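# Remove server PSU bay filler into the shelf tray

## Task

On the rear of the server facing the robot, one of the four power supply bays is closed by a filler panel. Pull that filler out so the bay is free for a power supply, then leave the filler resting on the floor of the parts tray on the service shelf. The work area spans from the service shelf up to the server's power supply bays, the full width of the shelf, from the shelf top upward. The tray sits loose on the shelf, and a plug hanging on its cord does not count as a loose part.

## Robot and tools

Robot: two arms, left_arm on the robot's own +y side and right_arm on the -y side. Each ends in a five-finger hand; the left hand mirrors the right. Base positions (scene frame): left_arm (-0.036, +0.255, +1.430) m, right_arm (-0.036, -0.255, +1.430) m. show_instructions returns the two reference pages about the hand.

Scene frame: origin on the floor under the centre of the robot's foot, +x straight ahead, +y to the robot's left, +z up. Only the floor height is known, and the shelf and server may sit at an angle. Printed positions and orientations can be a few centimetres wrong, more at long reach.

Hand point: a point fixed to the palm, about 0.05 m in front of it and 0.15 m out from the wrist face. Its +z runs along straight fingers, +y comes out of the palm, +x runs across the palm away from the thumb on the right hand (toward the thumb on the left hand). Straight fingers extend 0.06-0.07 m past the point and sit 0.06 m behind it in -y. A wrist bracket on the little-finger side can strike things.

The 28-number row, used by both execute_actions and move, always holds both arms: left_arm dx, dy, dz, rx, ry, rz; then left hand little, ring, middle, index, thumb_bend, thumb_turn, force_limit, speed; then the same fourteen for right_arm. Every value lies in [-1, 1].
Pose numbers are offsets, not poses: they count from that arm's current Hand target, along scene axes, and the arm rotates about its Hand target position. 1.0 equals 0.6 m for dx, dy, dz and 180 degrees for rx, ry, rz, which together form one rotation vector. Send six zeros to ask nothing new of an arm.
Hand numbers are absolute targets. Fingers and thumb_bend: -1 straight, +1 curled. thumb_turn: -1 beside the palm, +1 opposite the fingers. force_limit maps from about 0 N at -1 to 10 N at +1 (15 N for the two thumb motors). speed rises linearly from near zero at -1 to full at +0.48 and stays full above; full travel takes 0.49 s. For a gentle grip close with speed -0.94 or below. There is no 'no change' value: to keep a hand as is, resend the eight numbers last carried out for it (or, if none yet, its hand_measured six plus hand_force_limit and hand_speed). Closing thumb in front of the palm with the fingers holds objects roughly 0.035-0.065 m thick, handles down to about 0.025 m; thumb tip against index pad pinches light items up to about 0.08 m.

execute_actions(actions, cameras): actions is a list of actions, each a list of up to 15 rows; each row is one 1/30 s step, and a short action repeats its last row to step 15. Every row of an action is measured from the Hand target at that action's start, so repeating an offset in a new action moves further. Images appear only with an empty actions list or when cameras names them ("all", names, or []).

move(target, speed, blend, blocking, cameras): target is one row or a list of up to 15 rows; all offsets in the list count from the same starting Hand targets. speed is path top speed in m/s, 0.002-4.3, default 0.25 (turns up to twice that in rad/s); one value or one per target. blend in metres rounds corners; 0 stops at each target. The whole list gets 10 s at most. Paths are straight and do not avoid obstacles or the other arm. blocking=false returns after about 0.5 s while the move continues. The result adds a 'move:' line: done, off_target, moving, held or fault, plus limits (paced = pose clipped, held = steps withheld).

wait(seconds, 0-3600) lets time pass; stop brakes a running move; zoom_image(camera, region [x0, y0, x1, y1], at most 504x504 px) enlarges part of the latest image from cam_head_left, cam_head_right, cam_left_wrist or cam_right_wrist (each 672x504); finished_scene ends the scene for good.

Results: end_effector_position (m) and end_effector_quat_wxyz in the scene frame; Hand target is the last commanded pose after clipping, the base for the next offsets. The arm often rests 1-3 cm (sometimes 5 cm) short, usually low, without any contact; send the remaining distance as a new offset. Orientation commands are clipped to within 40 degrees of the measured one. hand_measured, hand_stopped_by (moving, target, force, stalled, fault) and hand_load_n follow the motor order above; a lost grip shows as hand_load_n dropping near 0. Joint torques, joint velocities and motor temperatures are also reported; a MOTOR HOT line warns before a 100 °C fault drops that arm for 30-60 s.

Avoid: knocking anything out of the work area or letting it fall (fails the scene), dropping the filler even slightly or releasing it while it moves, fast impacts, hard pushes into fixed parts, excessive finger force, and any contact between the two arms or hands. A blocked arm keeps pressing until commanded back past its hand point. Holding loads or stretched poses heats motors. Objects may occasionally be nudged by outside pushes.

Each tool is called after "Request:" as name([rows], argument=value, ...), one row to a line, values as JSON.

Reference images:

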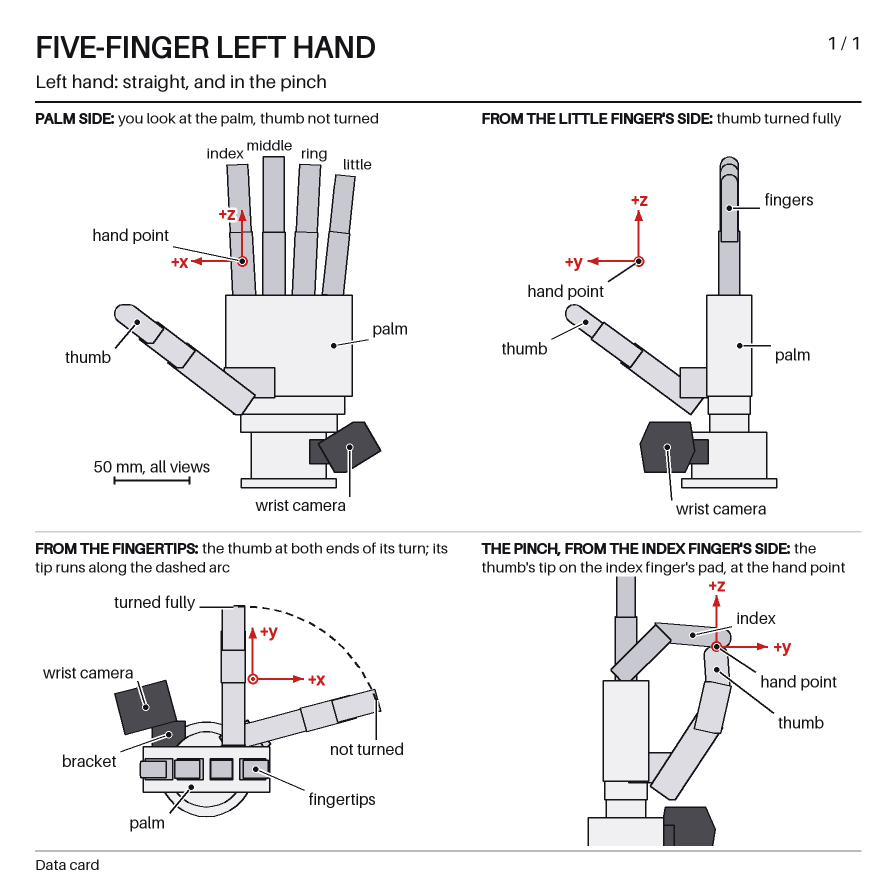

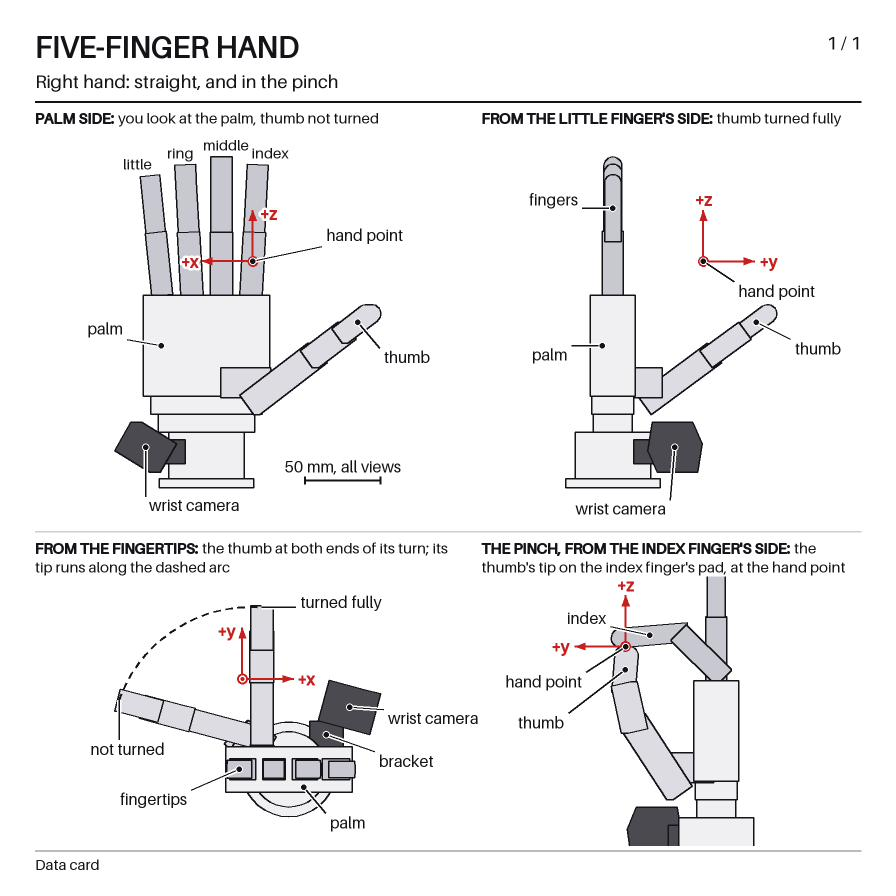

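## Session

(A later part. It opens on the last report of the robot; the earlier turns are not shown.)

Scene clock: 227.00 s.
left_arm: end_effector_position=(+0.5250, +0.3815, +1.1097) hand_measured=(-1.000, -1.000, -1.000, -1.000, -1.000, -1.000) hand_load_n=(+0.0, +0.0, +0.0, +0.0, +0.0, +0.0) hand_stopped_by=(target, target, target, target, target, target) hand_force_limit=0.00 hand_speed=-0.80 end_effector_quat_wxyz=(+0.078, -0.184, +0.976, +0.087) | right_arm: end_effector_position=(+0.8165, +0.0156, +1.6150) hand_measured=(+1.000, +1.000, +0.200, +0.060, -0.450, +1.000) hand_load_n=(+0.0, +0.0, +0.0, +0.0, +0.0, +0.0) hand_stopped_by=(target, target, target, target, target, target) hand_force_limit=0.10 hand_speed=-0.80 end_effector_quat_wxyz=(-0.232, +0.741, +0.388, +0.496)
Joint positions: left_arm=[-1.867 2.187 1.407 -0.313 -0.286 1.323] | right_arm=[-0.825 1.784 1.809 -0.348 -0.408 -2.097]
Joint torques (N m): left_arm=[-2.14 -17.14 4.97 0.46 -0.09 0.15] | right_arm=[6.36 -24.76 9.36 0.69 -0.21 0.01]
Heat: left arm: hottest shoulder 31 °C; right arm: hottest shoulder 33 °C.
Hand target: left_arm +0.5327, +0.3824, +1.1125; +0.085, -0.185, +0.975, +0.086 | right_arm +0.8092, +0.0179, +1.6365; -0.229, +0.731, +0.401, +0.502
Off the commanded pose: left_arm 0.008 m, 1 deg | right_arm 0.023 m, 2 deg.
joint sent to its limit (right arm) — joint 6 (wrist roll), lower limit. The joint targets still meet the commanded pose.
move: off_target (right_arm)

Request:
move(target=[0,0,0,0,0,0,-1,-1,-1,-1,-1,-1,0,-0.8,-0.015,0,0.02,0.0207,0.0463,0.0366,1,1,0.2,0.06,-0.45,1,0.1,-0.8], speed=0.08, cameras=["cam_head_left","cam_right_wrist"])

Scene clock: 228.90 s.
left_arm: end_effector_position=(+0.5250, +0.3815, +1.1097) hand_measured=(-1.000, -1.000, -1.000, -1.000, -1.000, -1.000) hand_load_n=(+0.5, +0.0, +0.0, +0.0, +0.0, +0.0) hand_stopped_by=(target, target, target, target, target, target) hand_force_limit=0.00 hand_speed=-0.80 end_effector_quat_wxyz=(+0.078, -0.184, +0.976, +0.087) | right_arm: end_effector_position=(+0.7809, +0.0275, +1.6088) hand_measured=(+1.000, +1.000, +0.200, +0.060, -0.450, +1.000) hand_load_n=(+0.0, +0.0, +0.0, +0.0, +0.0, +0.0) hand_stopped_by=(target, target, target, target, target, target) hand_force_limit=0.10 hand_speed=-0.80 end_effector_quat_wxyz=(-0.319, +0.745, +0.411, +0.418)
Joint positions: left_arm=[-1.867 2.187 1.407 -0.313 -0.286 1.323] | right_arm=[-0.84 1.784 1.878 -0.601 -0.573 -2.097]
Joint torques (N m): left_arm=[-1.96 -17.14 4.96 0.44 -0.08 0.15] | right_arm=[4.89 -22.07 15.5 0.5 -0.5 0]
Heat: left arm: hottest shoulder 31 °C; right arm: hottest shoulder 33 °C.
Hand target: left_arm +0.5327, +0.3824, +1.1125; +0.085, -0.185, +0.975, +0.086 | right_arm +0.8002, +0.0180, +1.6485; -0.310, +0.734, +0.408, +0.446
Off the commanded pose: left_arm 0.008 m, 1 deg | right_arm 0.045 m, 4 deg.
joint at its limit (right arm) — joint 6 (wrist roll), lower limit.
move: off_target (right_arm)

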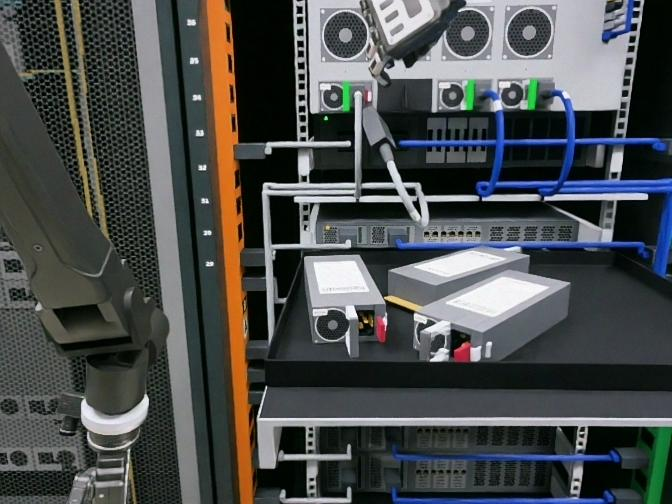

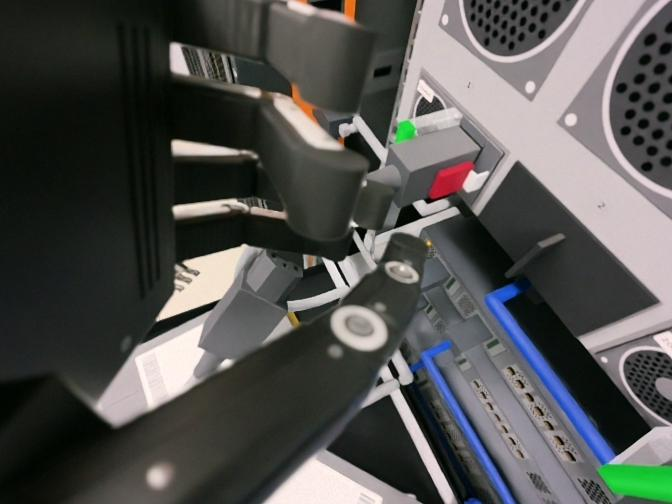

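Request:
zoom_image(camera="cam_right_wrist", region=[440, 130, 672, 360])

Request:
zoom_image(camera="cam_head_left", region=[340, 60, 580, 200])

Scaled by 2.172 from the camera's image (finer frame: 960x720).

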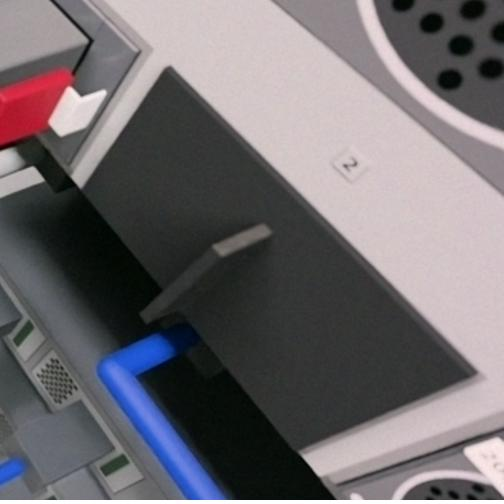

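Scaled by 2.100 from the camera's image (finer frame: 960x720).

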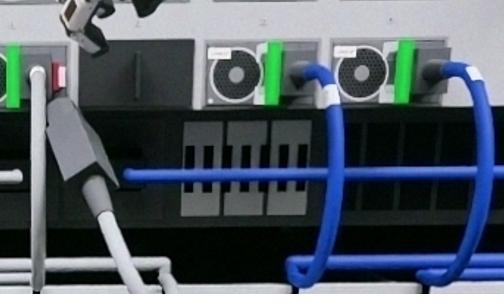

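Request:
move(target=[0,0,0,0,0,0,-1,-1,-1,-1,-1,-1,0,-0.8,0.0,0,0.0,0.0207,0.0463,0.0366,1,1,0.2,0.06,-0.45,1,0.1,-0.8], speed=0.08, cameras=["cam_head_left","cam_right_wrist"])

Scene clock: 231.20 s.
left_arm: end_effector_position=(+0.5250, +0.3815, +1.1097) hand_measured=(-1.000, -1.000, -1.000, -1.000, -1.000, -1.000) hand_load_n=(+0.0, +0.0, +0.0, +0.0, +0.0, +0.0) hand_stopped_by=(target, target, target, target, target, target) hand_force_limit=0.00 hand_speed=-0.80 end_effector_quat_wxyz=(+0.078, -0.184, +0.976, +0.087) | right_arm: end_effector_position=(+0.7834, +0.0229, +1.6313) hand_measured=(+1.000, +1.000, +0.200, +0.060, -0.450, +1.000) hand_load_n=(+0.0, +0.0, +0.0, +0.0, +0.0, +0.5) hand_stopped_by=(target, target, target, target, target, target) hand_force_limit=0.10 hand_speed=-0.80 end_effector_quat_wxyz=(-0.394, +0.736, +0.408, +0.370)
Joint positions: left_arm=[-1.867 2.187 1.407 -0.313 -0.286 1.323] | right_arm=[-0.882 1.862 2.103 -0.865 -0.742 -2.097]
Joint torques (N m): left_arm=[-2.08 -17.2 4.94 0.44 -0.08 0.16] | right_arm=[4.6 -20.78 15.61 0.21 -0.59 0.01]
Heat: left arm: hottest shoulder 31 °C; right arm: hottest shoulder 33 °C.
Hand target: left_arm +0.5327, +0.3824, +1.1125; +0.085, -0.185, +0.975, +0.086 | right_arm +0.8003, +0.0178, +1.6486; -0.387, +0.729, +0.411, +0.386
Off the commanded pose: left_arm 0.008 m, 1 deg | right_arm 0.025 m, 2 deg.
joint sent to its limit (right arm) — joint 6 (wrist roll), lower limit. The joint targets still meet the commanded pose.
move: off_target (right_arm)

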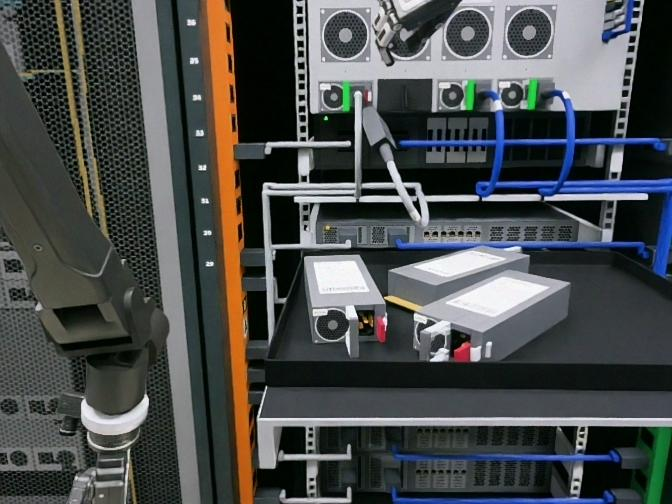

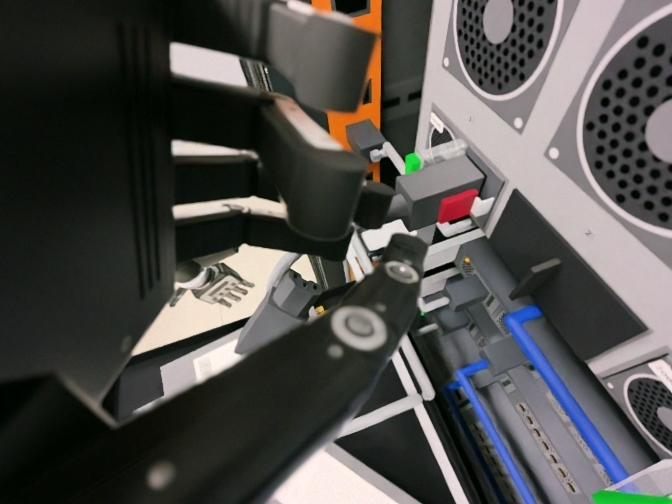

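Request:
move(target=[0,0,0,0,0,0,-1,-1,-1,-1,-1,-1,0,-0.8,0.085,-0.003,-0.02,0,0,0,1,1,0.2,0.06,-0.45,1,0.1,-0.8], speed=0.06, cameras=["cam_head_left","cam_right_wrist"])

Scene clock: 233.37 s.
left_arm: end_effector_position=(+0.5250, +0.3815, +1.1097) hand_measured=(-1.000, -1.000, -1.000, -1.000, -1.000, -1.000) hand_load_n=(+0.0, +0.0, +0.0, +0.0, -0.5, +0.0) hand_stopped_by=(target, target, target, target, target, target) hand_force_limit=0.00 hand_speed=-0.80 end_effector_quat_wxyz=(+0.078, -0.184, +0.976, +0.087) | right_arm: end_effector_position=(+0.8374, +0.0230, +1.6180) hand_measured=(+1.000, +1.000, +0.200, +0.060, -0.450, +1.000) hand_load_n=(+0.0, +0.0, +0.0, +0.0, +0.0, +0.0) hand_stopped_by=(target, target, target, target, target, target) hand_force_limit=0.10 hand_speed=-0.80 end_effector_quat_wxyz=(-0.395, +0.738, +0.401, +0.372)
Joint positions: left_arm=[-1.867 2.187 1.407 -0.313 -0.286 1.323] | right_arm=[-0.907 2.069 2.44 -0.995 -0.76 -2.097]
Joint torques (N m): left_arm=[-2.02 -17.08 4.97 0.46 -0.09 0.15] | right_arm=[5.01 -23.41 15.49 0.39 -0.62 -0.02]
Heat: left arm: hottest shoulder 31 °C; right arm: hottest shoulder 33 °C.
Hand target: left_arm +0.5327, +0.3824, +1.1125; +0.085, -0.185, +0.975, +0.086 | right_arm +0.8513, +0.0160, +1.6365; -0.387, +0.729, +0.411, +0.386
Off the commanded pose: left_arm 0.008 m, 1 deg | right_arm 0.024 m, 2 deg.
joint sent to its limit (right arm) — joint 6 (wrist roll), lower limit. The joint targets still meet the commanded pose.
move: off_target (right_arm)

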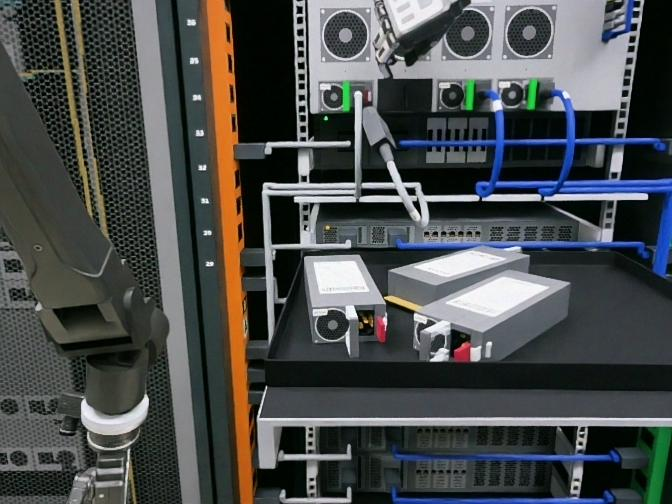

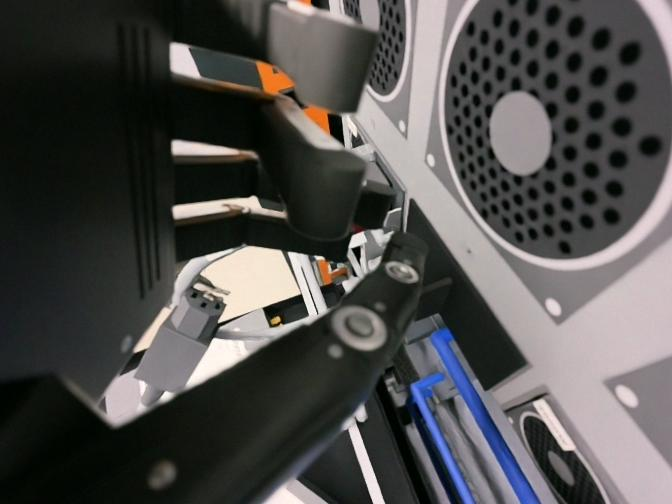

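Request:
move(target=[0,0,0,0,0,0,-1,-1,-1,-1,-1,-1,0,-0.8,0.025,-0.008,-0.005,0,0,0,1,1,0.2,0.06,-0.45,1,0.1,-0.8], speed=0.05, cameras=["cam_right_wrist"])

Request:
zoom_image(camera="cam_right_wrist", region=[330, 150, 530, 350])

Scene clock: 234.80 s.
left_arm: end_effector_position=(+0.5250, +0.3815, +1.1097) hand_measured=(-1.000, -1.000, -1.000, -1.000, -1.000, -1.000) hand_load_n=(+0.0, +0.0, +0.0, +0.0, +0.0, +0.0) hand_stopped_by=(target, target, target, target, target, target) hand_force_limit=0.00 hand_speed=-0.80 end_effector_quat_wxyz=(+0.078, -0.184, +0.976, +0.087) | right_arm: end_effector_position=(+0.8547, +0.0175, +1.6144) hand_measured=(+1.000, +1.000, +0.200, +0.060, -0.450, +1.000) hand_load_n=(+0.0, +0.0, +0.0, +0.0, +0.0, +0.0) hand_stopped_by=(target, target, target, target, target, target) hand_force_limit=0.10 hand_speed=-0.80 end_effector_quat_wxyz=(-0.395, +0.739, +0.398, +0.373)
Joint positions: left_arm=[-1.867 2.187 1.407 -0.313 -0.286 1.323] | right_arm=[-0.922 2.154 2.593 -1.062 -0.769 -2.097]
Joint torques (N m): left_arm=[-2.08 -17.14 4.97 0.44 -0.09 0.15] | right_arm=[5.48 -24.18 15.5 0.35 -0.61 0]
Heat: left arm: hottest shoulder 31 °C; right arm: hottest shoulder 33 °C.
Hand target: left_arm +0.5327, +0.3824, +1.1125; +0.085, -0.185, +0.975, +0.086 | right_arm +0.8663, +0.0113, +1.6337; -0.387, +0.729, +0.411, +0.386
Off the commanded pose: left_arm 0.008 m, 1 deg | right_arm 0.023 m, 3 deg.
joint sent to its limit (right arm) — joint 6 (wrist roll), lower limit. The joint targets still meet the commanded pose.
move: off_target (right_arm)

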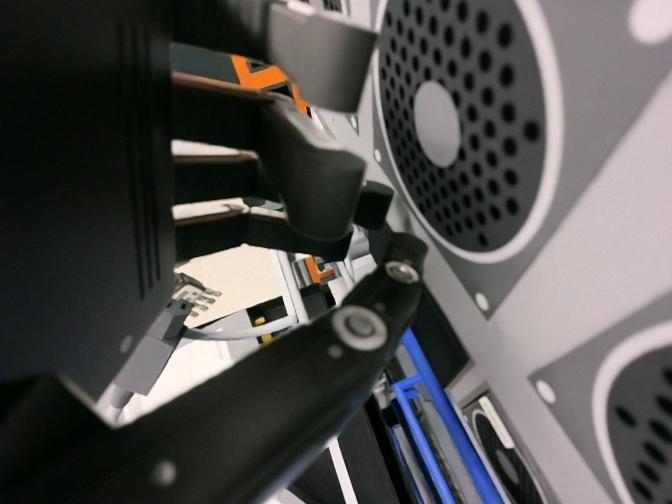

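Scaled by 2.520 from the camera's image (finer frame: 960x720).

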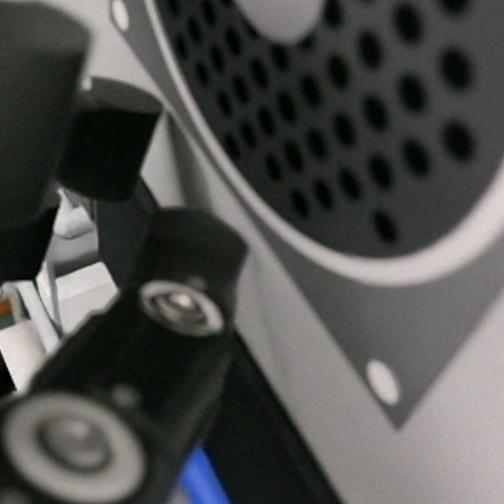

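Request:
move(target=[0,0,0,0,0,0,-1,-1,-1,-1,-1,-1,0,-0.8,0.0,0.002,-0.045,0,0,0,1,1,0.2,0.06,-0.45,1,0.1,-0.8], speed=0.05, cameras=["cam_right_wrist","cam_head_left"])

Request:
zoom_image(camera="cam_right_wrist", region=[330, 150, 530, 350])

Scene clock: 236.00 s.
left_arm: end_effector_position=(+0.5250, +0.3815, +1.1097) hand_measured=(-1.000, -1.000, -1.000, -1.000, -1.000, -1.000) hand_load_n=(+0.0, +0.0, +0.0, +0.0, +0.0, +0.0) hand_stopped_by=(target, target, target, target, target, target) hand_force_limit=0.00 hand_speed=-0.80 end_effector_quat_wxyz=(+0.078, -0.184, +0.976, +0.087) | right_arm: end_effector_position=(+0.8570, +0.0218, +1.6112) hand_measured=(+1.000, +1.000, +0.200, +0.060, -0.450, +1.000) hand_load_n=(+0.0, +0.0, -2.0, +0.0, -1.0, +0.0) hand_stopped_by=(target, target, target, target, target, target) hand_force_limit=0.10 hand_speed=-0.80 end_effector_quat_wxyz=(-0.399, +0.732, +0.400, +0.380)
Joint positions: left_arm=[-1.867 2.187 1.407 -0.313 -0.286 1.323] | right_arm=[-0.922 2.154 2.573 -1.027 -0.785 -2.097]
Joint torques (N m): left_arm=[-2.02 -17.14 4.96 0.46 -0.08 0.15] | right_arm=[4.84 -25.35 9.33 1.76 -0.24 -0.02]
Heat: left arm: hottest shoulder 31 °C; right arm: hottest shoulder 34 °C.
Hand target: left_arm +0.5327, +0.3824, +1.1125; +0.085, -0.185, +0.975, +0.086 | right_arm +0.8662, +0.0125, +1.6067; -0.387, +0.729, +0.411, +0.386
Off the commanded pose: left_arm 0.008 m, 1 deg | right_arm 0.014 m, 2 deg.
joint sent to its limit (right arm) — joint 6 (wrist roll), lower limit. The joint targets still meet the commanded pose.
move: off_target (right_arm)
Images, in order (width x height): cam_head_left 672x504, cam_right_wrist 672x504.

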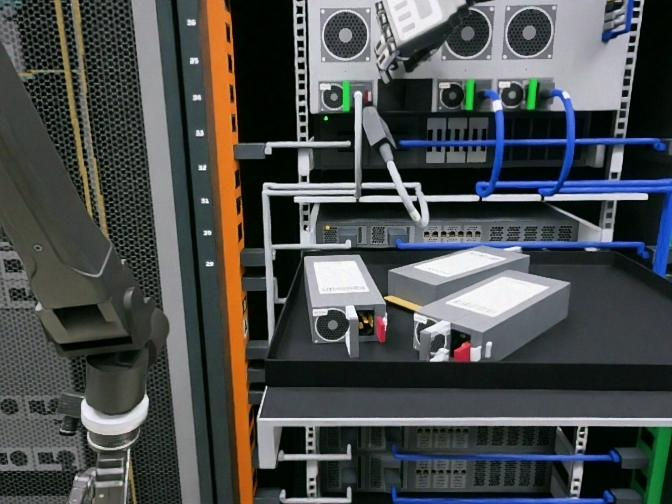

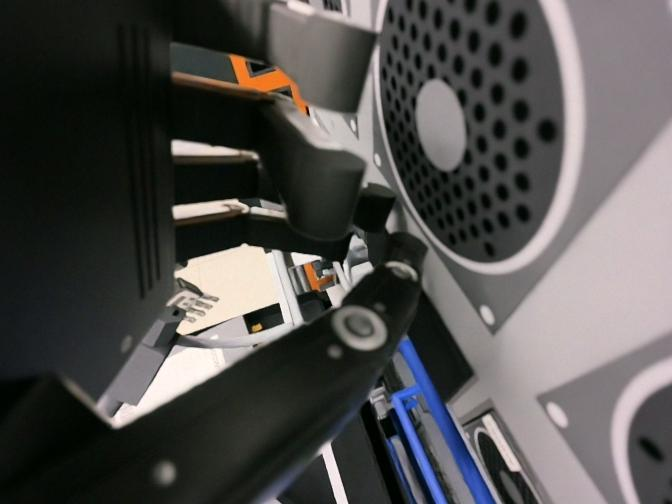

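Scaled by 2.520 from the camera's image (finer frame: 960x720).

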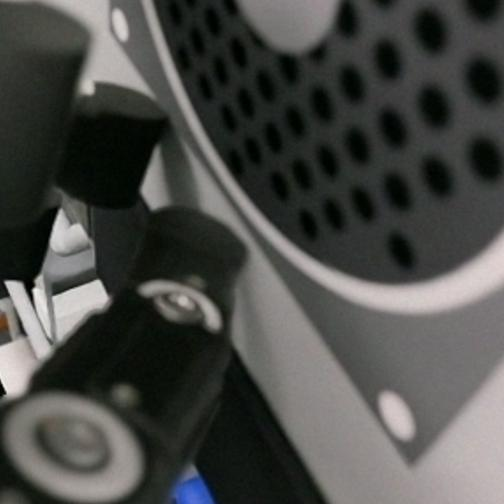

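Request:
move(target=[0,0,0,0,0,0,-1,-1,-1,-1,-1,-1,0,-0.8,-0.006,-0.002,-0.04,0,0,0,1,1,0.2,0.06,-0.45,1,0.1,-0.8], speed=0.05, cameras=["cam_right_wrist"])

Request:
zoom_image(camera="cam_right_wrist", region=[330, 150, 530, 350])

Scene clock: 237.13 s.
left_arm: end_effector_position=(+0.5250, +0.3815, +1.1097) hand_measured=(-1.000, -1.000, -1.000, -1.000, -1.000, -1.000) hand_load_n=(+0.0, +0.0, +0.0, +0.0, +0.0, +0.0) hand_stopped_by=(target, target, target, target, target, target) hand_force_limit=0.00 hand_speed=-0.80 end_effector_quat_wxyz=(+0.078, -0.184, +0.976, +0.087) | right_arm: end_effector_position=(+0.8570, +0.0271, +1.5920) hand_measured=(+1.000, +1.000, +0.200, +0.060, -0.450, +1.000) hand_load_n=(+0.0, +0.0, +0.0, +0.0, -2.0, -2.0) hand_stopped_by=(target, target, target, target, target, target) hand_force_limit=0.10 hand_speed=-0.80 end_effector_quat_wxyz=(-0.399, +0.726, +0.402, +0.390)
Joint positions: left_arm=[-1.867 2.187 1.407 -0.313 -0.286 1.323] | right_arm=[-0.922 2.126 2.457 -0.918 -0.793 -2.097]
Joint torques (N m): left_arm=[-2.02 -17.14 5 0.46 -0.09 0.15] | right_arm=[4.13 -25.64 8.59 1.21 -0.14 -0.02]
Heat: left arm: hottest shoulder 31 °C; right arm: hottest shoulder 34 °C.
Hand target: left_arm +0.5327, +0.3824, +1.1125; +0.085, -0.185, +0.975, +0.086 | right_arm +0.8627, +0.0112, +1.5825; -0.387, +0.729, +0.411, +0.386
Off the commanded pose: left_arm 0.008 m, 1 deg | right_arm 0.019 m, 2 deg.
joint sent to its limit (right arm) — joint 6 (wrist roll), lower limit. The joint targets still meet the commanded pose.
move: off_target (right_arm)

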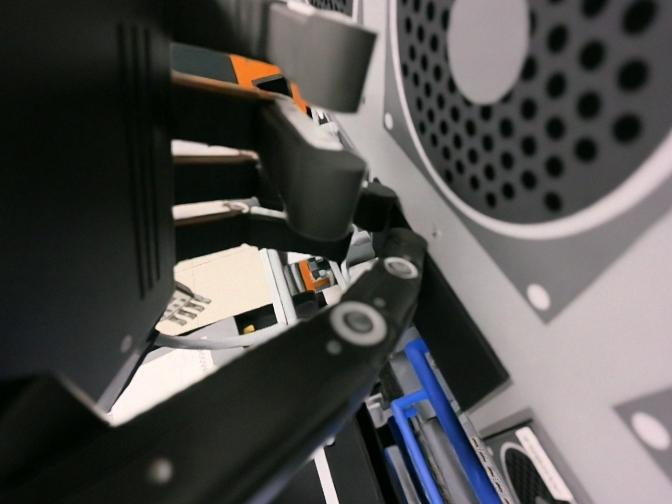

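Scaled by 2.520 from the camera's image (finer frame: 960x720).

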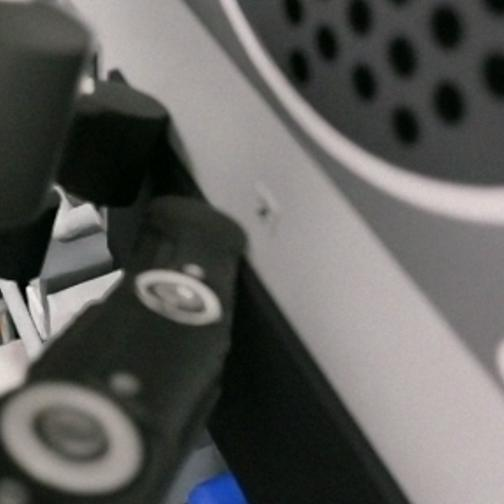

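Request:
move(target=[0,0,0,0,0,0,-1,-1,-1,-1,-1,-1,0,-0.8,-0.005,-0.012,0.03,0,0,0,1,1,0.2,0.06,-0.45,1,0.1,-0.8], speed=0.05, cameras=["cam_right_wrist"])

Request:
zoom_image(camera="cam_right_wrist", region=[330, 150, 530, 350])

Scene clock: 238.30 s.
left_arm: end_effector_position=(+0.5250, +0.3815, +1.1097) hand_measured=(-1.000, -1.000, -1.000, -1.000, -1.000, -1.000) hand_load_n=(+0.0, +0.0, +0.5, +0.0, +0.0, +0.0) hand_stopped_by=(target, target, target, target, target, target) hand_force_limit=0.00 hand_speed=-0.80 end_effector_quat_wxyz=(+0.078, -0.184, +0.976, +0.087) | right_arm: end_effector_position=(+0.8566, +0.0246, +1.5934) hand_measured=(+1.000, +1.000, +0.200, +0.060, -0.450, +1.000) hand_load_n=(+0.0, +0.0, +0.0, +0.0, -1.0, -1.5) hand_stopped_by=(target, target, target, target, target, target) hand_force_limit=0.10 hand_speed=-0.80 end_effector_quat_wxyz=(-0.399, +0.727, +0.401, +0.389)
Joint positions: left_arm=[-1.867 2.187 1.407 -0.313 -0.286 1.323] | right_arm=[-0.925 2.123 2.457 -0.924 -0.794 -2.097]
Joint torques (N m): left_arm=[-2.08 -17.26 4.96 0.46 -0.08 0.15] | right_arm=[4.19 -26.81 9.69 0.28 -0.21 0]
Heat: left arm: hottest shoulder 31 °C; right arm: hottest shoulder 34 °C.
Hand target: left_arm +0.5327, +0.3824, +1.1125; +0.085, -0.185, +0.975, +0.086 | right_arm +0.8596, +0.0042, +1.6005; -0.387, +0.729, +0.411, +0.386
Off the commanded pose: left_arm 0.008 m, 1 deg | right_arm 0.022 m, 2 deg.
joint sent to its limit (right arm) — joint 6 (wrist roll), lower limit. The joint targets still meet the commanded pose.
move: off_target (right_arm)

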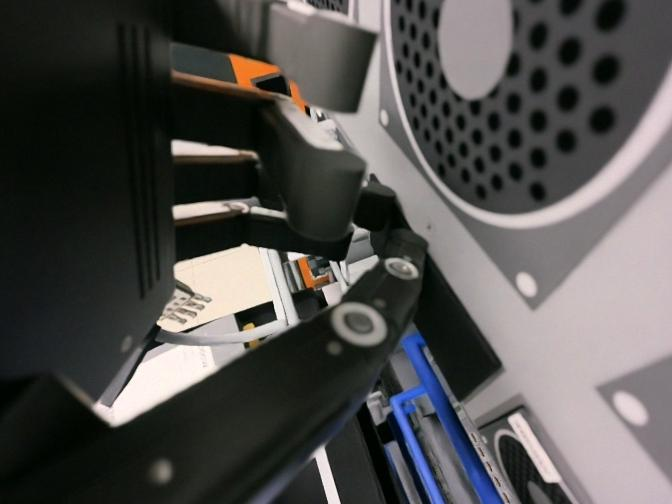

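Scaled by 2.520 from the camera's image (finer frame: 960x720).

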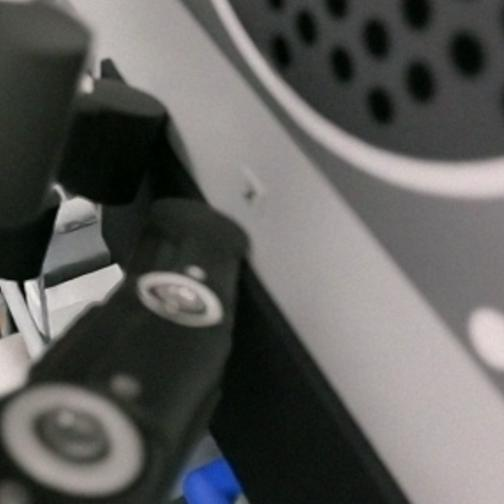

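Request:
move(target=[0,0,0,0,0,0,-1,-1,-1,-1,-1,-1,0,-0.8,-0.004,0.006,0.04,0,0,0,1,1,0.2,0.06,-0.45,1,0.1,-0.8], speed=0.05, cameras=[])

Scene clock: 241.00 s.
left_arm: end_effector_position=(+0.5250, +0.3815, +1.1097) hand_measured=(-1.000, -1.000, -1.000, -1.000, -1.000, -1.000) hand_load_n=(+0.0, +0.0, +0.0, +0.0, +0.0, +0.0) hand_stopped_by=(target, target, target, target, target, target) hand_force_limit=0.00 hand_speed=-0.80 end_effector_quat_wxyz=(+0.078, -0.184, +0.976, +0.087) | right_arm: end_effector_position=(+0.8470, +0.0196, +1.5863) hand_measured=(+1.000, +1.000, +0.200, +0.060, -0.450, +1.000) hand_load_n=(+0.0, +0.0, +0.0, +0.0, +0.0, +0.0) hand_stopped_by=(target, target, target, target, target, target) hand_force_limit=0.10 hand_speed=-0.80 end_effector_quat_wxyz=(-0.399, +0.742, +0.396, +0.366)
Joint positions: left_arm=[-1.867 2.187 1.407 -0.313 -0.286 1.323] | right_arm=[-0.925 2.118 2.457 -0.981 -0.776 -2.097]
Joint torques (N m): left_arm=[-2.08 -17.14 4.97 0.46 -0.08 0.15] | right_arm=[4.95 -27.99 13.59 0.42 -0.5 -0.02]
Heat: left arm: hottest shoulder 31 °C; right arm: hottest shoulder 34 °C.
Hand target: left_arm +0.5327, +0.3824, +1.1125; +0.085, -0.185, +0.975, +0.086 | right_arm +0.8573, +0.0077, +1.6246; -0.387, +0.729, +0.411, +0.386
Off the commanded pose: left_arm 0.008 m, 1 deg | right_arm 0.041 m, 4 deg.
joint sent to its limit (right arm) — joint 6 (wrist roll), lower limit. The joint targets still meet the commanded pose.
move: off_target (right_arm)

Request:
move(target=[0,0,0,0,0,0,-1,-1,-1,-1,-1,-1,0,-0.8,-0.01,0.0,0.015,0,0,0,1,1,0.2,0.06,-0.45,1,0.1,-0.8], speed=0.05, cameras=[])

Scene clock: 241.80 s.
left_arm: end_effector_position=(+0.5250, +0.3815, +1.1097) hand_measured=(-1.000, -1.000, -1.000, -1.000, -1.000, -1.000) hand_load_n=(+0.0, +0.0, +0.5, +0.0, +0.0, +0.0) hand_stopped_by=(target, target, target, target, target, target) hand_force_limit=0.00 hand_speed=-0.80 end_effector_quat_wxyz=(+0.078, -0.184, +0.976, +0.087) | right_arm: end_effector_position=(+0.8461, +0.0189, +1.5858) hand_measured=(+1.000, +1.000, +0.200, +0.060, -0.450, +1.000) hand_load_n=(+0.0, +0.0, +0.0, +0.0, +0.0, +0.0) hand_stopped_by=(target, target, target, target, target, target) hand_force_limit=0.10 hand_speed=-0.80 end_effector_quat_wxyz=(-0.399, +0.743, +0.395, +0.364)
Joint positions: left_arm=[-1.867 2.187 1.407 -0.313 -0.286 1.323] | right_arm=[-0.925 2.117 2.457 -0.987 -0.773 -2.097]
Joint torques (N m): left_arm=[-1.96 -17.14 4.97 0.44 -0.09 0.15] | right_arm=[5.42 -28.1 12.42 0.39 -0.47 0]
Heat: left arm: hottest shoulder 31 °C; right arm: hottest shoulder 34 °C.
Hand target: left_arm +0.5327, +0.3824, +1.1125; +0.085, -0.185, +0.975, +0.086 | right_arm +0.8513, +0.0076, +1.6336; -0.387, +0.729, +0.411, +0.386
Off the commanded pose: left_arm 0.008 m, 1 deg | right_arm 0.049 m, 4 deg.
joint sent to its limit (right arm) — joint 6 (wrist roll), lower limit. The joint targets still meet the commanded pose.
move: off_target (right_arm)

Request:
execute_actions(actions=[], cameras=["cam_right_wrist"])

Request:
zoom_image(camera="cam_right_wrist", region=[330, 150, 530, 350])

Scene clock: 242.00 s.
left_arm: end_effector_position=(+0.5250, +0.3815, +1.1097) hand_measured=(-1.000, -1.000, -1.000, -1.000, -1.000, -1.000) hand_load_n=(+0.0, +0.0, +0.0, +0.0, +0.0, +0.0) hand_stopped_by=(target, target, target, target, target, target) hand_force_limit=0.00 hand_speed=-0.80 end_effector_quat_wxyz=(+0.078, -0.184, +0.976, +0.087) | right_arm: end_effector_position=(+0.8461, +0.0187, +1.5867) hand_measured=(+1.000, +1.000, +0.200, +0.060, -0.450, +1.000) hand_load_n=(+0.0, +0.0, +0.0, +0.0, +0.0, +0.0) hand_stopped_by=(target, target, target, target, target, target) hand_force_limit=0.10 hand_speed=-0.80 end_effector_quat_wxyz=(-0.398, +0.743, +0.395, +0.364)
Joint positions: left_arm=[-1.867 2.187 1.407 -0.313 -0.286 1.323] | right_arm=[-0.925 2.116 2.457 -0.987 -0.773 -2.097]
Joint velocities: within noise
Joint torques (N m): left_arm=[-1.96 -17.14 4.97 0.46 -0.08 0.15] | right_arm=[5.83 -28.75 12.42 0.38 -0.47 0.01]
Motor temperatures (°C): left_arm=[22 31 26 23 22 23] | right_arm=[25 34 30 24 25 21]
Heat: left arm: hottest shoulder 31 °C; right arm: hottest shoulder 34 °C.
Hand target: left_arm +0.5327, +0.3824, +1.1125; +0.085, -0.185, +0.975, +0.086 | right_arm +0.8512, +0.0076, +1.6334; -0.387, +0.729, +0.411, +0.386
Off the commanded pose: left_arm 0.008 m, 1 deg | right_arm 0.048 m, 4 deg.
Images, in order (width x height): cam_right_wrist 672x504.

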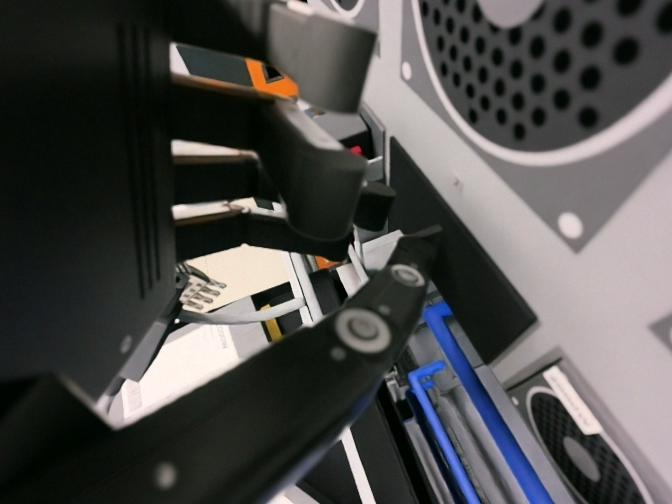

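Scaled by 2.520 from the camera's image (finer frame: 960x720).

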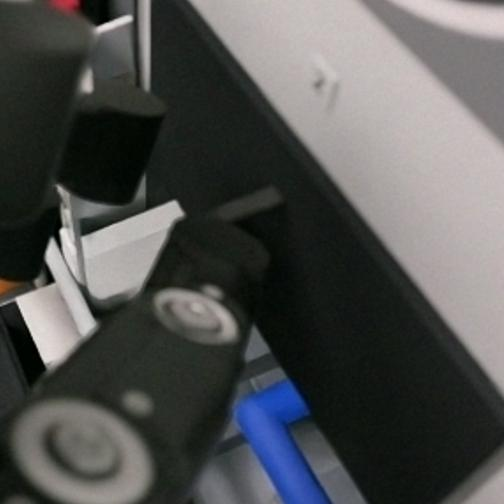

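Request:
move(target=[0,0,0,0,0,0,-1,-1,-1,-1,-1,-1,0,-0.8,0.0,-0.010,0.0,0,0,0,1,1,0.2,0.06,-0.45,1,0.1,-0.8], speed=0.05, cameras=[])

Scene clock: 243.23 s.
left_arm: end_effector_position=(+0.5250, +0.3815, +1.1097) hand_measured=(-1.000, -1.000, -1.000, -1.000, -1.000, -1.000) hand_load_n=(+0.0, +0.0, +0.0, +0.0, +0.0, +0.0) hand_stopped_by=(target, target, target, target, target, target) hand_force_limit=0.00 hand_speed=-0.80 end_effector_quat_wxyz=(+0.078, -0.184, +0.976, +0.087) | right_arm: end_effector_position=(+0.8460, +0.0174, +1.5943) hand_measured=(+1.000, +1.000, +0.200, +0.060, -0.450, +1.000) hand_load_n=(+0.0, +0.0, +0.0, +0.0, +0.0, +0.0) hand_stopped_by=(target, target, target, target, target, target) hand_force_limit=0.10 hand_speed=-0.80 end_effector_quat_wxyz=(-0.398, +0.741, +0.396, +0.368)
Joint positions: left_arm=[-1.867 2.187 1.407 -0.313 -0.286 1.323] | right_arm=[-0.925 2.107 2.457 -0.987 -0.775 -2.097]
Joint torques (N m): left_arm=[-1.96 -17.14 4.94 0.43 -0.08 0.15] | right_arm=[4.78 -28.28 11.69 0.42 -0.62 -0.02]
Heat: left arm: hottest shoulder 31 °C; right arm: hottest shoulder 34 °C.
Hand target: left_arm +0.5327, +0.3824, +1.1125; +0.085, -0.185, +0.975, +0.086 | right_arm +0.8512, +0.0017, +1.6336; -0.387, +0.729, +0.411, +0.386
Off the commanded pose: left_arm 0.008 m, 1 deg | right_arm 0.042 m, 3 deg.
joint sent to its limit (right arm) — joint 6 (wrist roll), lower limit. The joint targets still meet the commanded pose.
move: off_target (right_arm)

Request:
move(target=[0,0,0,0,0,0,-1,-1,-1,-1,-1,-1,0,-0.8,0.01,-0.008,0.0,0,0,0,1,1,0.2,0.06,-0.45,1,0.1,-0.8], speed=0.05, cameras=["cam_right_wrist"])

Request:
zoom_image(camera="cam_right_wrist", region=[330, 150, 530, 350])

Scene clock: 244.17 s.
left_arm: end_effector_position=(+0.5250, +0.3815, +1.1097) hand_measured=(-1.000, -1.000, -1.000, -1.000, -1.000, -1.000) hand_load_n=(+0.0, +0.0, +0.0, +0.0, +0.0, +0.0) hand_stopped_by=(target, target, target, target, target, target) hand_force_limit=0.00 hand_speed=-0.80 end_effector_quat_wxyz=(+0.078, -0.184, +0.976, +0.087) | right_arm: end_effector_position=(+0.8462, +0.0095, +1.5910) hand_measured=(+1.000, +1.000, +0.200, +0.060, -0.450, +1.000) hand_load_n=(+0.0, +0.0, +0.0, +0.0, +0.0, +0.0) hand_stopped_by=(target, target, target, target, target, target) hand_force_limit=0.10 hand_speed=-0.80 end_effector_quat_wxyz=(-0.399, +0.745, +0.392, +0.364)
Joint positions: left_arm=[-1.867 2.187 1.407 -0.313 -0.286 1.323] | right_arm=[-0.936 2.107 2.457 -0.999 -0.781 -2.097]
Joint torques (N m): left_arm=[-2.08 -17.14 4.96 0.47 -0.08 0.15] | right_arm=[4.78 -26.64 14.23 0.36 -0.64 0]
Heat: left arm: hottest shoulder 31 °C; right arm: hottest shoulder 34 °C.
Hand target: left_arm +0.5327, +0.3824, +1.1125; +0.085, -0.185, +0.975, +0.086 | right_arm +0.8572, -0.0031, +1.6336; -0.387, +0.729, +0.411, +0.386
Off the commanded pose: left_arm 0.008 m, 1 deg | right_arm 0.046 m, 4 deg.
joint sent to its limit (right arm) — joint 6 (wrist roll), lower limit. The joint targets still meet the commanded pose.
move: off_target (right_arm)

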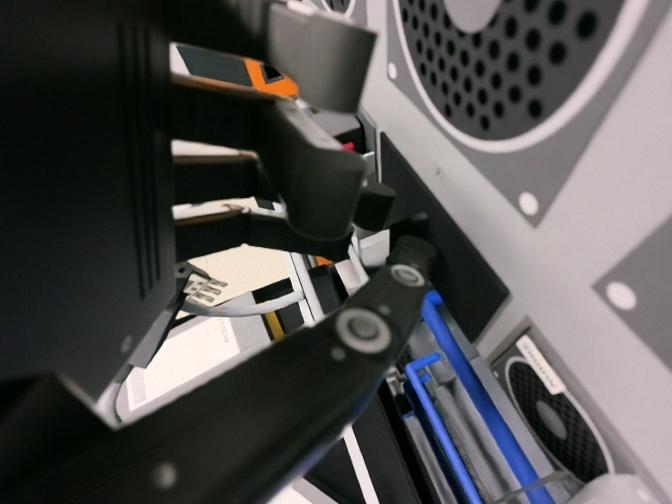

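Scaled by 2.520 from the camera's image (finer frame: 960x720).

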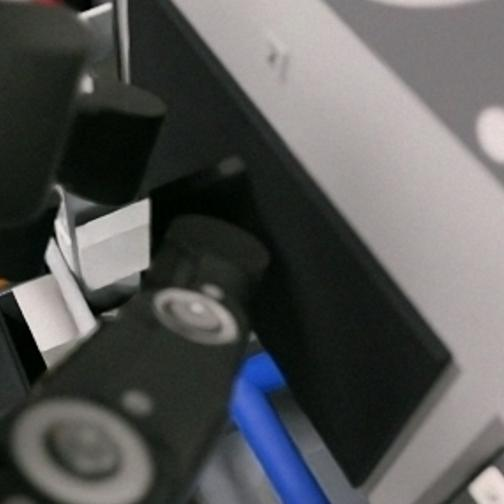

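Request:
move(target=[0,0,0,0,0,0,-1,-1,-1,-1,-1,-1,0,-0.8,0.0,0.0,-0.06,0,0,0,1,1,0.2,0.06,-0.45,1,0.1,-0.8], speed=0.05, cameras=["cam_right_wrist"])

Request:
zoom_image(camera="cam_right_wrist", region=[330, 150, 530, 350])

Scene clock: 245.70 s.
left_arm: end_effector_position=(+0.5250, +0.3815, +1.1097) hand_measured=(-1.000, -1.000, -1.000, -1.000, -1.000, -1.000) hand_load_n=(+0.0, +0.0, +0.0, +0.0, +0.0, +0.0) hand_stopped_by=(target, target, target, target, target, target) hand_force_limit=0.00 hand_speed=-0.80 end_effector_quat_wxyz=(+0.078, -0.184, +0.976, +0.087) | right_arm: end_effector_position=(+0.8521, +0.0100, +1.5803) hand_measured=(+1.000, +1.000, +0.200, +0.060, -0.450, +1.000) hand_load_n=(+0.0, +0.0, +0.5, +0.0, +0.0, +0.0) hand_stopped_by=(target, target, target, target, target, target) hand_force_limit=0.10 hand_speed=-0.80 end_effector_quat_wxyz=(-0.399, +0.738, +0.393, +0.377)
Joint positions: left_arm=[-1.867 2.187 1.407 -0.313 -0.286 1.323] | right_arm=[-0.943 2.105 2.411 -0.926 -0.795 -2.097]
Joint torques (N m): left_arm=[-2.08 -17.14 4.98 0.46 -0.08 0.15] | right_arm=[4.54 -26.93 9.36 1.11 -0.42 0]
Heat: left arm: hottest shoulder 31 °C; right arm: hottest shoulder 35 °C.
Hand target: left_arm +0.5327, +0.3824, +1.1125; +0.085, -0.185, +0.975, +0.086 | right_arm +0.8573, -0.0032, +1.5975; -0.387, +0.729, +0.411, +0.386
Off the commanded pose: left_arm 0.008 m, 1 deg | right_arm 0.022 m, 3 deg.
joint sent to its limit (right arm) — joint 6 (wrist roll), lower limit. The joint targets still meet the commanded pose.
move: off_target (right_arm)

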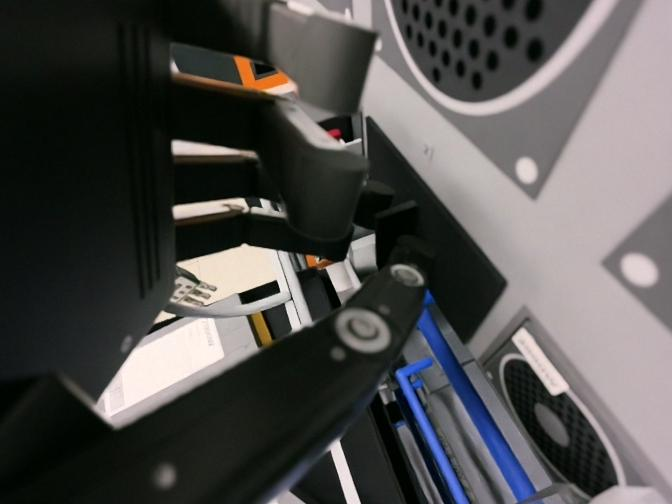

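Scaled by 2.520 from the camera's image (finer frame: 960x720).

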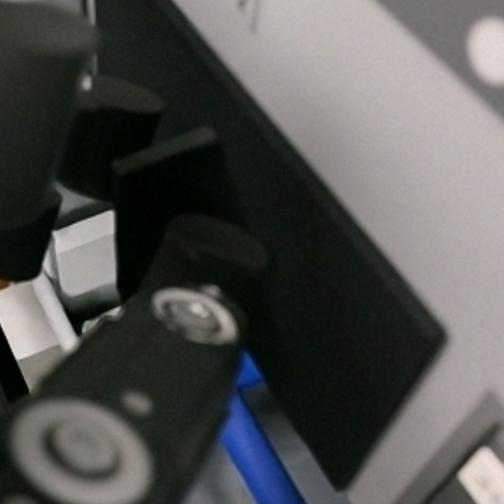

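Request:
move(target=[0,0,0,0,0,0,-1,-1,-1,-1,-1,-1,0,-0.8,0.006,0.008,-0.03,0,0,0,1,1,0.2,0.06,-0.45,1,0.1,-0.8], speed=0.04, cameras=["cam_right_wrist"])

Request:
zoom_image(camera="cam_right_wrist", region=[330, 150, 530, 350])

Scene clock: 246.80 s.
left_arm: end_effector_position=(+0.5250, +0.3815, +1.1097) hand_measured=(-1.000, -1.000, -1.000, -1.000, -1.000, -1.000) hand_load_n=(+0.0, +0.0, +0.0, +0.0, +0.0, +0.0) hand_stopped_by=(target, target, target, target, target, target) hand_force_limit=0.00 hand_speed=-0.80 end_effector_quat_wxyz=(+0.078, -0.184, +0.976, +0.087) | right_arm: end_effector_position=(+0.8558, +0.0107, +1.5790) hand_measured=(+1.000, +1.000, +0.200, +0.060, -0.450, +1.000) hand_load_n=(+0.0, +0.0, +0.0, -0.5, +0.0, +0.0) hand_stopped_by=(target, target, target, target, target, target) hand_force_limit=0.10 hand_speed=-0.80 end_effector_quat_wxyz=(-0.396, +0.734, +0.394, +0.385)
Joint positions: left_arm=[-1.867 2.187 1.407 -0.313 -0.286 1.323] | right_arm=[-0.943 2.105 2.4 -0.897 -0.794 -2.097]
Joint torques (N m): left_arm=[-1.96 -17.14 4.94 0.44 -0.08 0.15] | right_arm=[5.01 -25.7 9.63 1.31 -0.43 -0.02]
Heat: left arm: hottest shoulder 31 °C; right arm: hottest shoulder 35 °C.
Hand target: left_arm +0.5327, +0.3824, +1.1125; +0.085, -0.185, +0.975, +0.086 | right_arm +0.8608, +0.0017, +1.5794; -0.387, +0.729, +0.411, +0.386
Off the commanded pose: left_arm 0.008 m, 1 deg | right_arm 0.010 m, 2 deg.
joint sent to its limit (right arm) — joint 6 (wrist roll), lower limit. The joint targets still meet the commanded pose.
move: done

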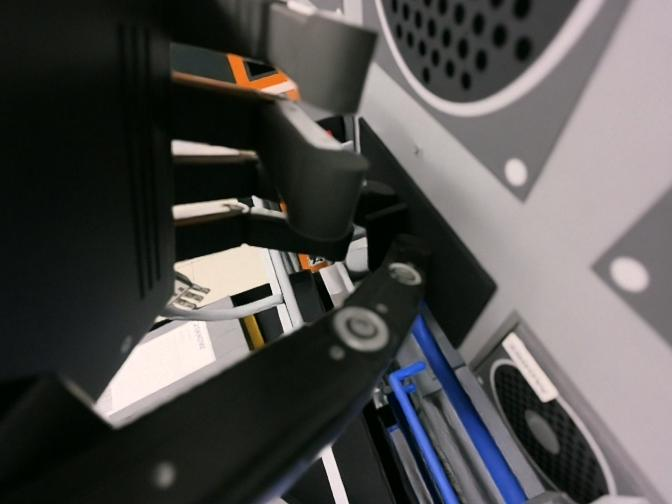

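Scaled by 2.520 from the camera's image (finer frame: 960x720).

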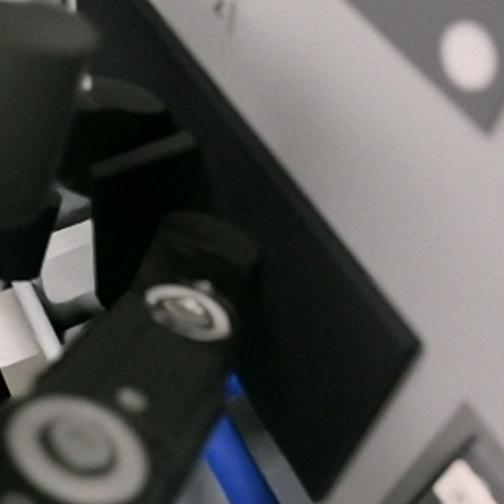

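Request:
move(target=[0,0,0,0,0,0,-1,-1,-1,-1,-1,-1,0,-0.8,0.003,0.005,-0.03,0,0,0,1,1,0.2,0.06,-0.45,1,0.1,-0.8], speed=0.04, cameras=["cam_right_wrist"])

Request:
zoom_image(camera="cam_right_wrist", region=[330, 150, 530, 350])

Scene clock: 247.97 s.
left_arm: end_effector_position=(+0.5250, +0.3815, +1.1097) hand_measured=(-1.000, -1.000, -1.000, -1.000, -1.000, -1.000) hand_load_n=(+0.0, +0.0, +0.0, +0.0, +0.0, +0.0) hand_stopped_by=(target, target, target, target, target, target) hand_force_limit=0.00 hand_speed=-0.80 end_effector_quat_wxyz=(+0.078, -0.184, +0.976, +0.087) | right_arm: end_effector_position=(+0.8564, +0.0130, +1.5697) hand_measured=(+1.000, +1.000, +0.200, +0.060, -0.450, +1.000) hand_load_n=(+0.0, +0.0, -0.5, +0.0, +0.0, +0.0) hand_stopped_by=(target, target, target, target, target, target) hand_force_limit=0.10 hand_speed=-0.80 end_effector_quat_wxyz=(-0.395, +0.733, +0.395, +0.388)
Joint positions: left_arm=[-1.867 2.187 1.407 -0.313 -0.286 1.323] | right_arm=[-0.943 2.105 2.372 -0.863 -0.795 -2.097]
Joint torques (N m): left_arm=[-1.96 -17.14 4.96 0.47 -0.09 0.15] | right_arm=[4.66 -24.76 9.65 1.29 -0.49 -0.02]
Heat: left arm: hottest shoulder 31 °C; right arm: hottest shoulder 35 °C.
Hand target: left_arm +0.5327, +0.3824, +1.1125; +0.085, -0.185, +0.975, +0.086 | right_arm +0.8626, +0.0047, +1.5614; -0.387, +0.729, +0.411, +0.386
Off the commanded pose: left_arm 0.008 m, 1 deg | right_arm 0.013 m, 2 deg.
joint sent to its limit (right arm) — joint 6 (wrist roll), lower limit. The joint targets still meet the commanded pose.
move: off_target (right_arm)

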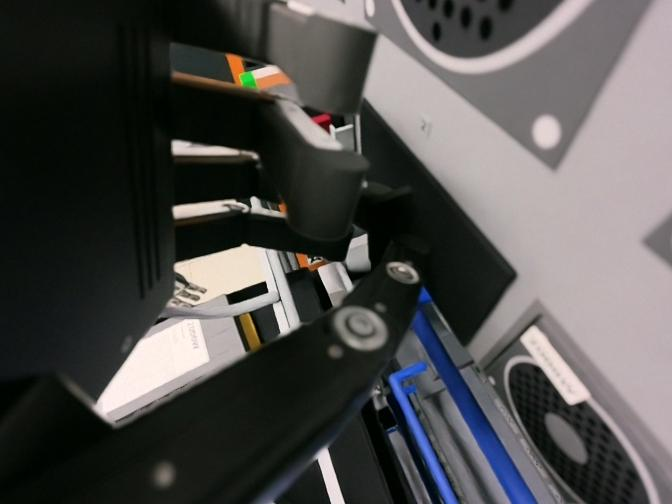

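Scaled by 2.520 from the camera's image (finer frame: 960x720).

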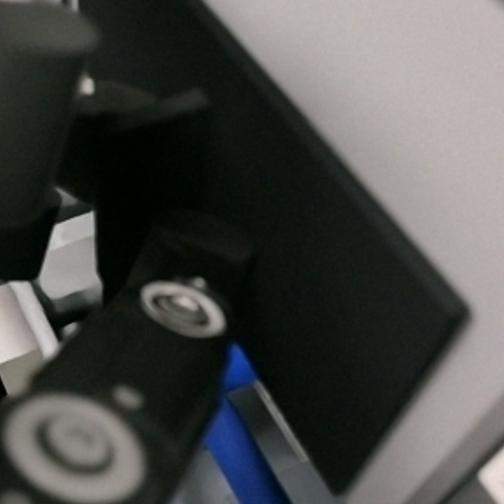

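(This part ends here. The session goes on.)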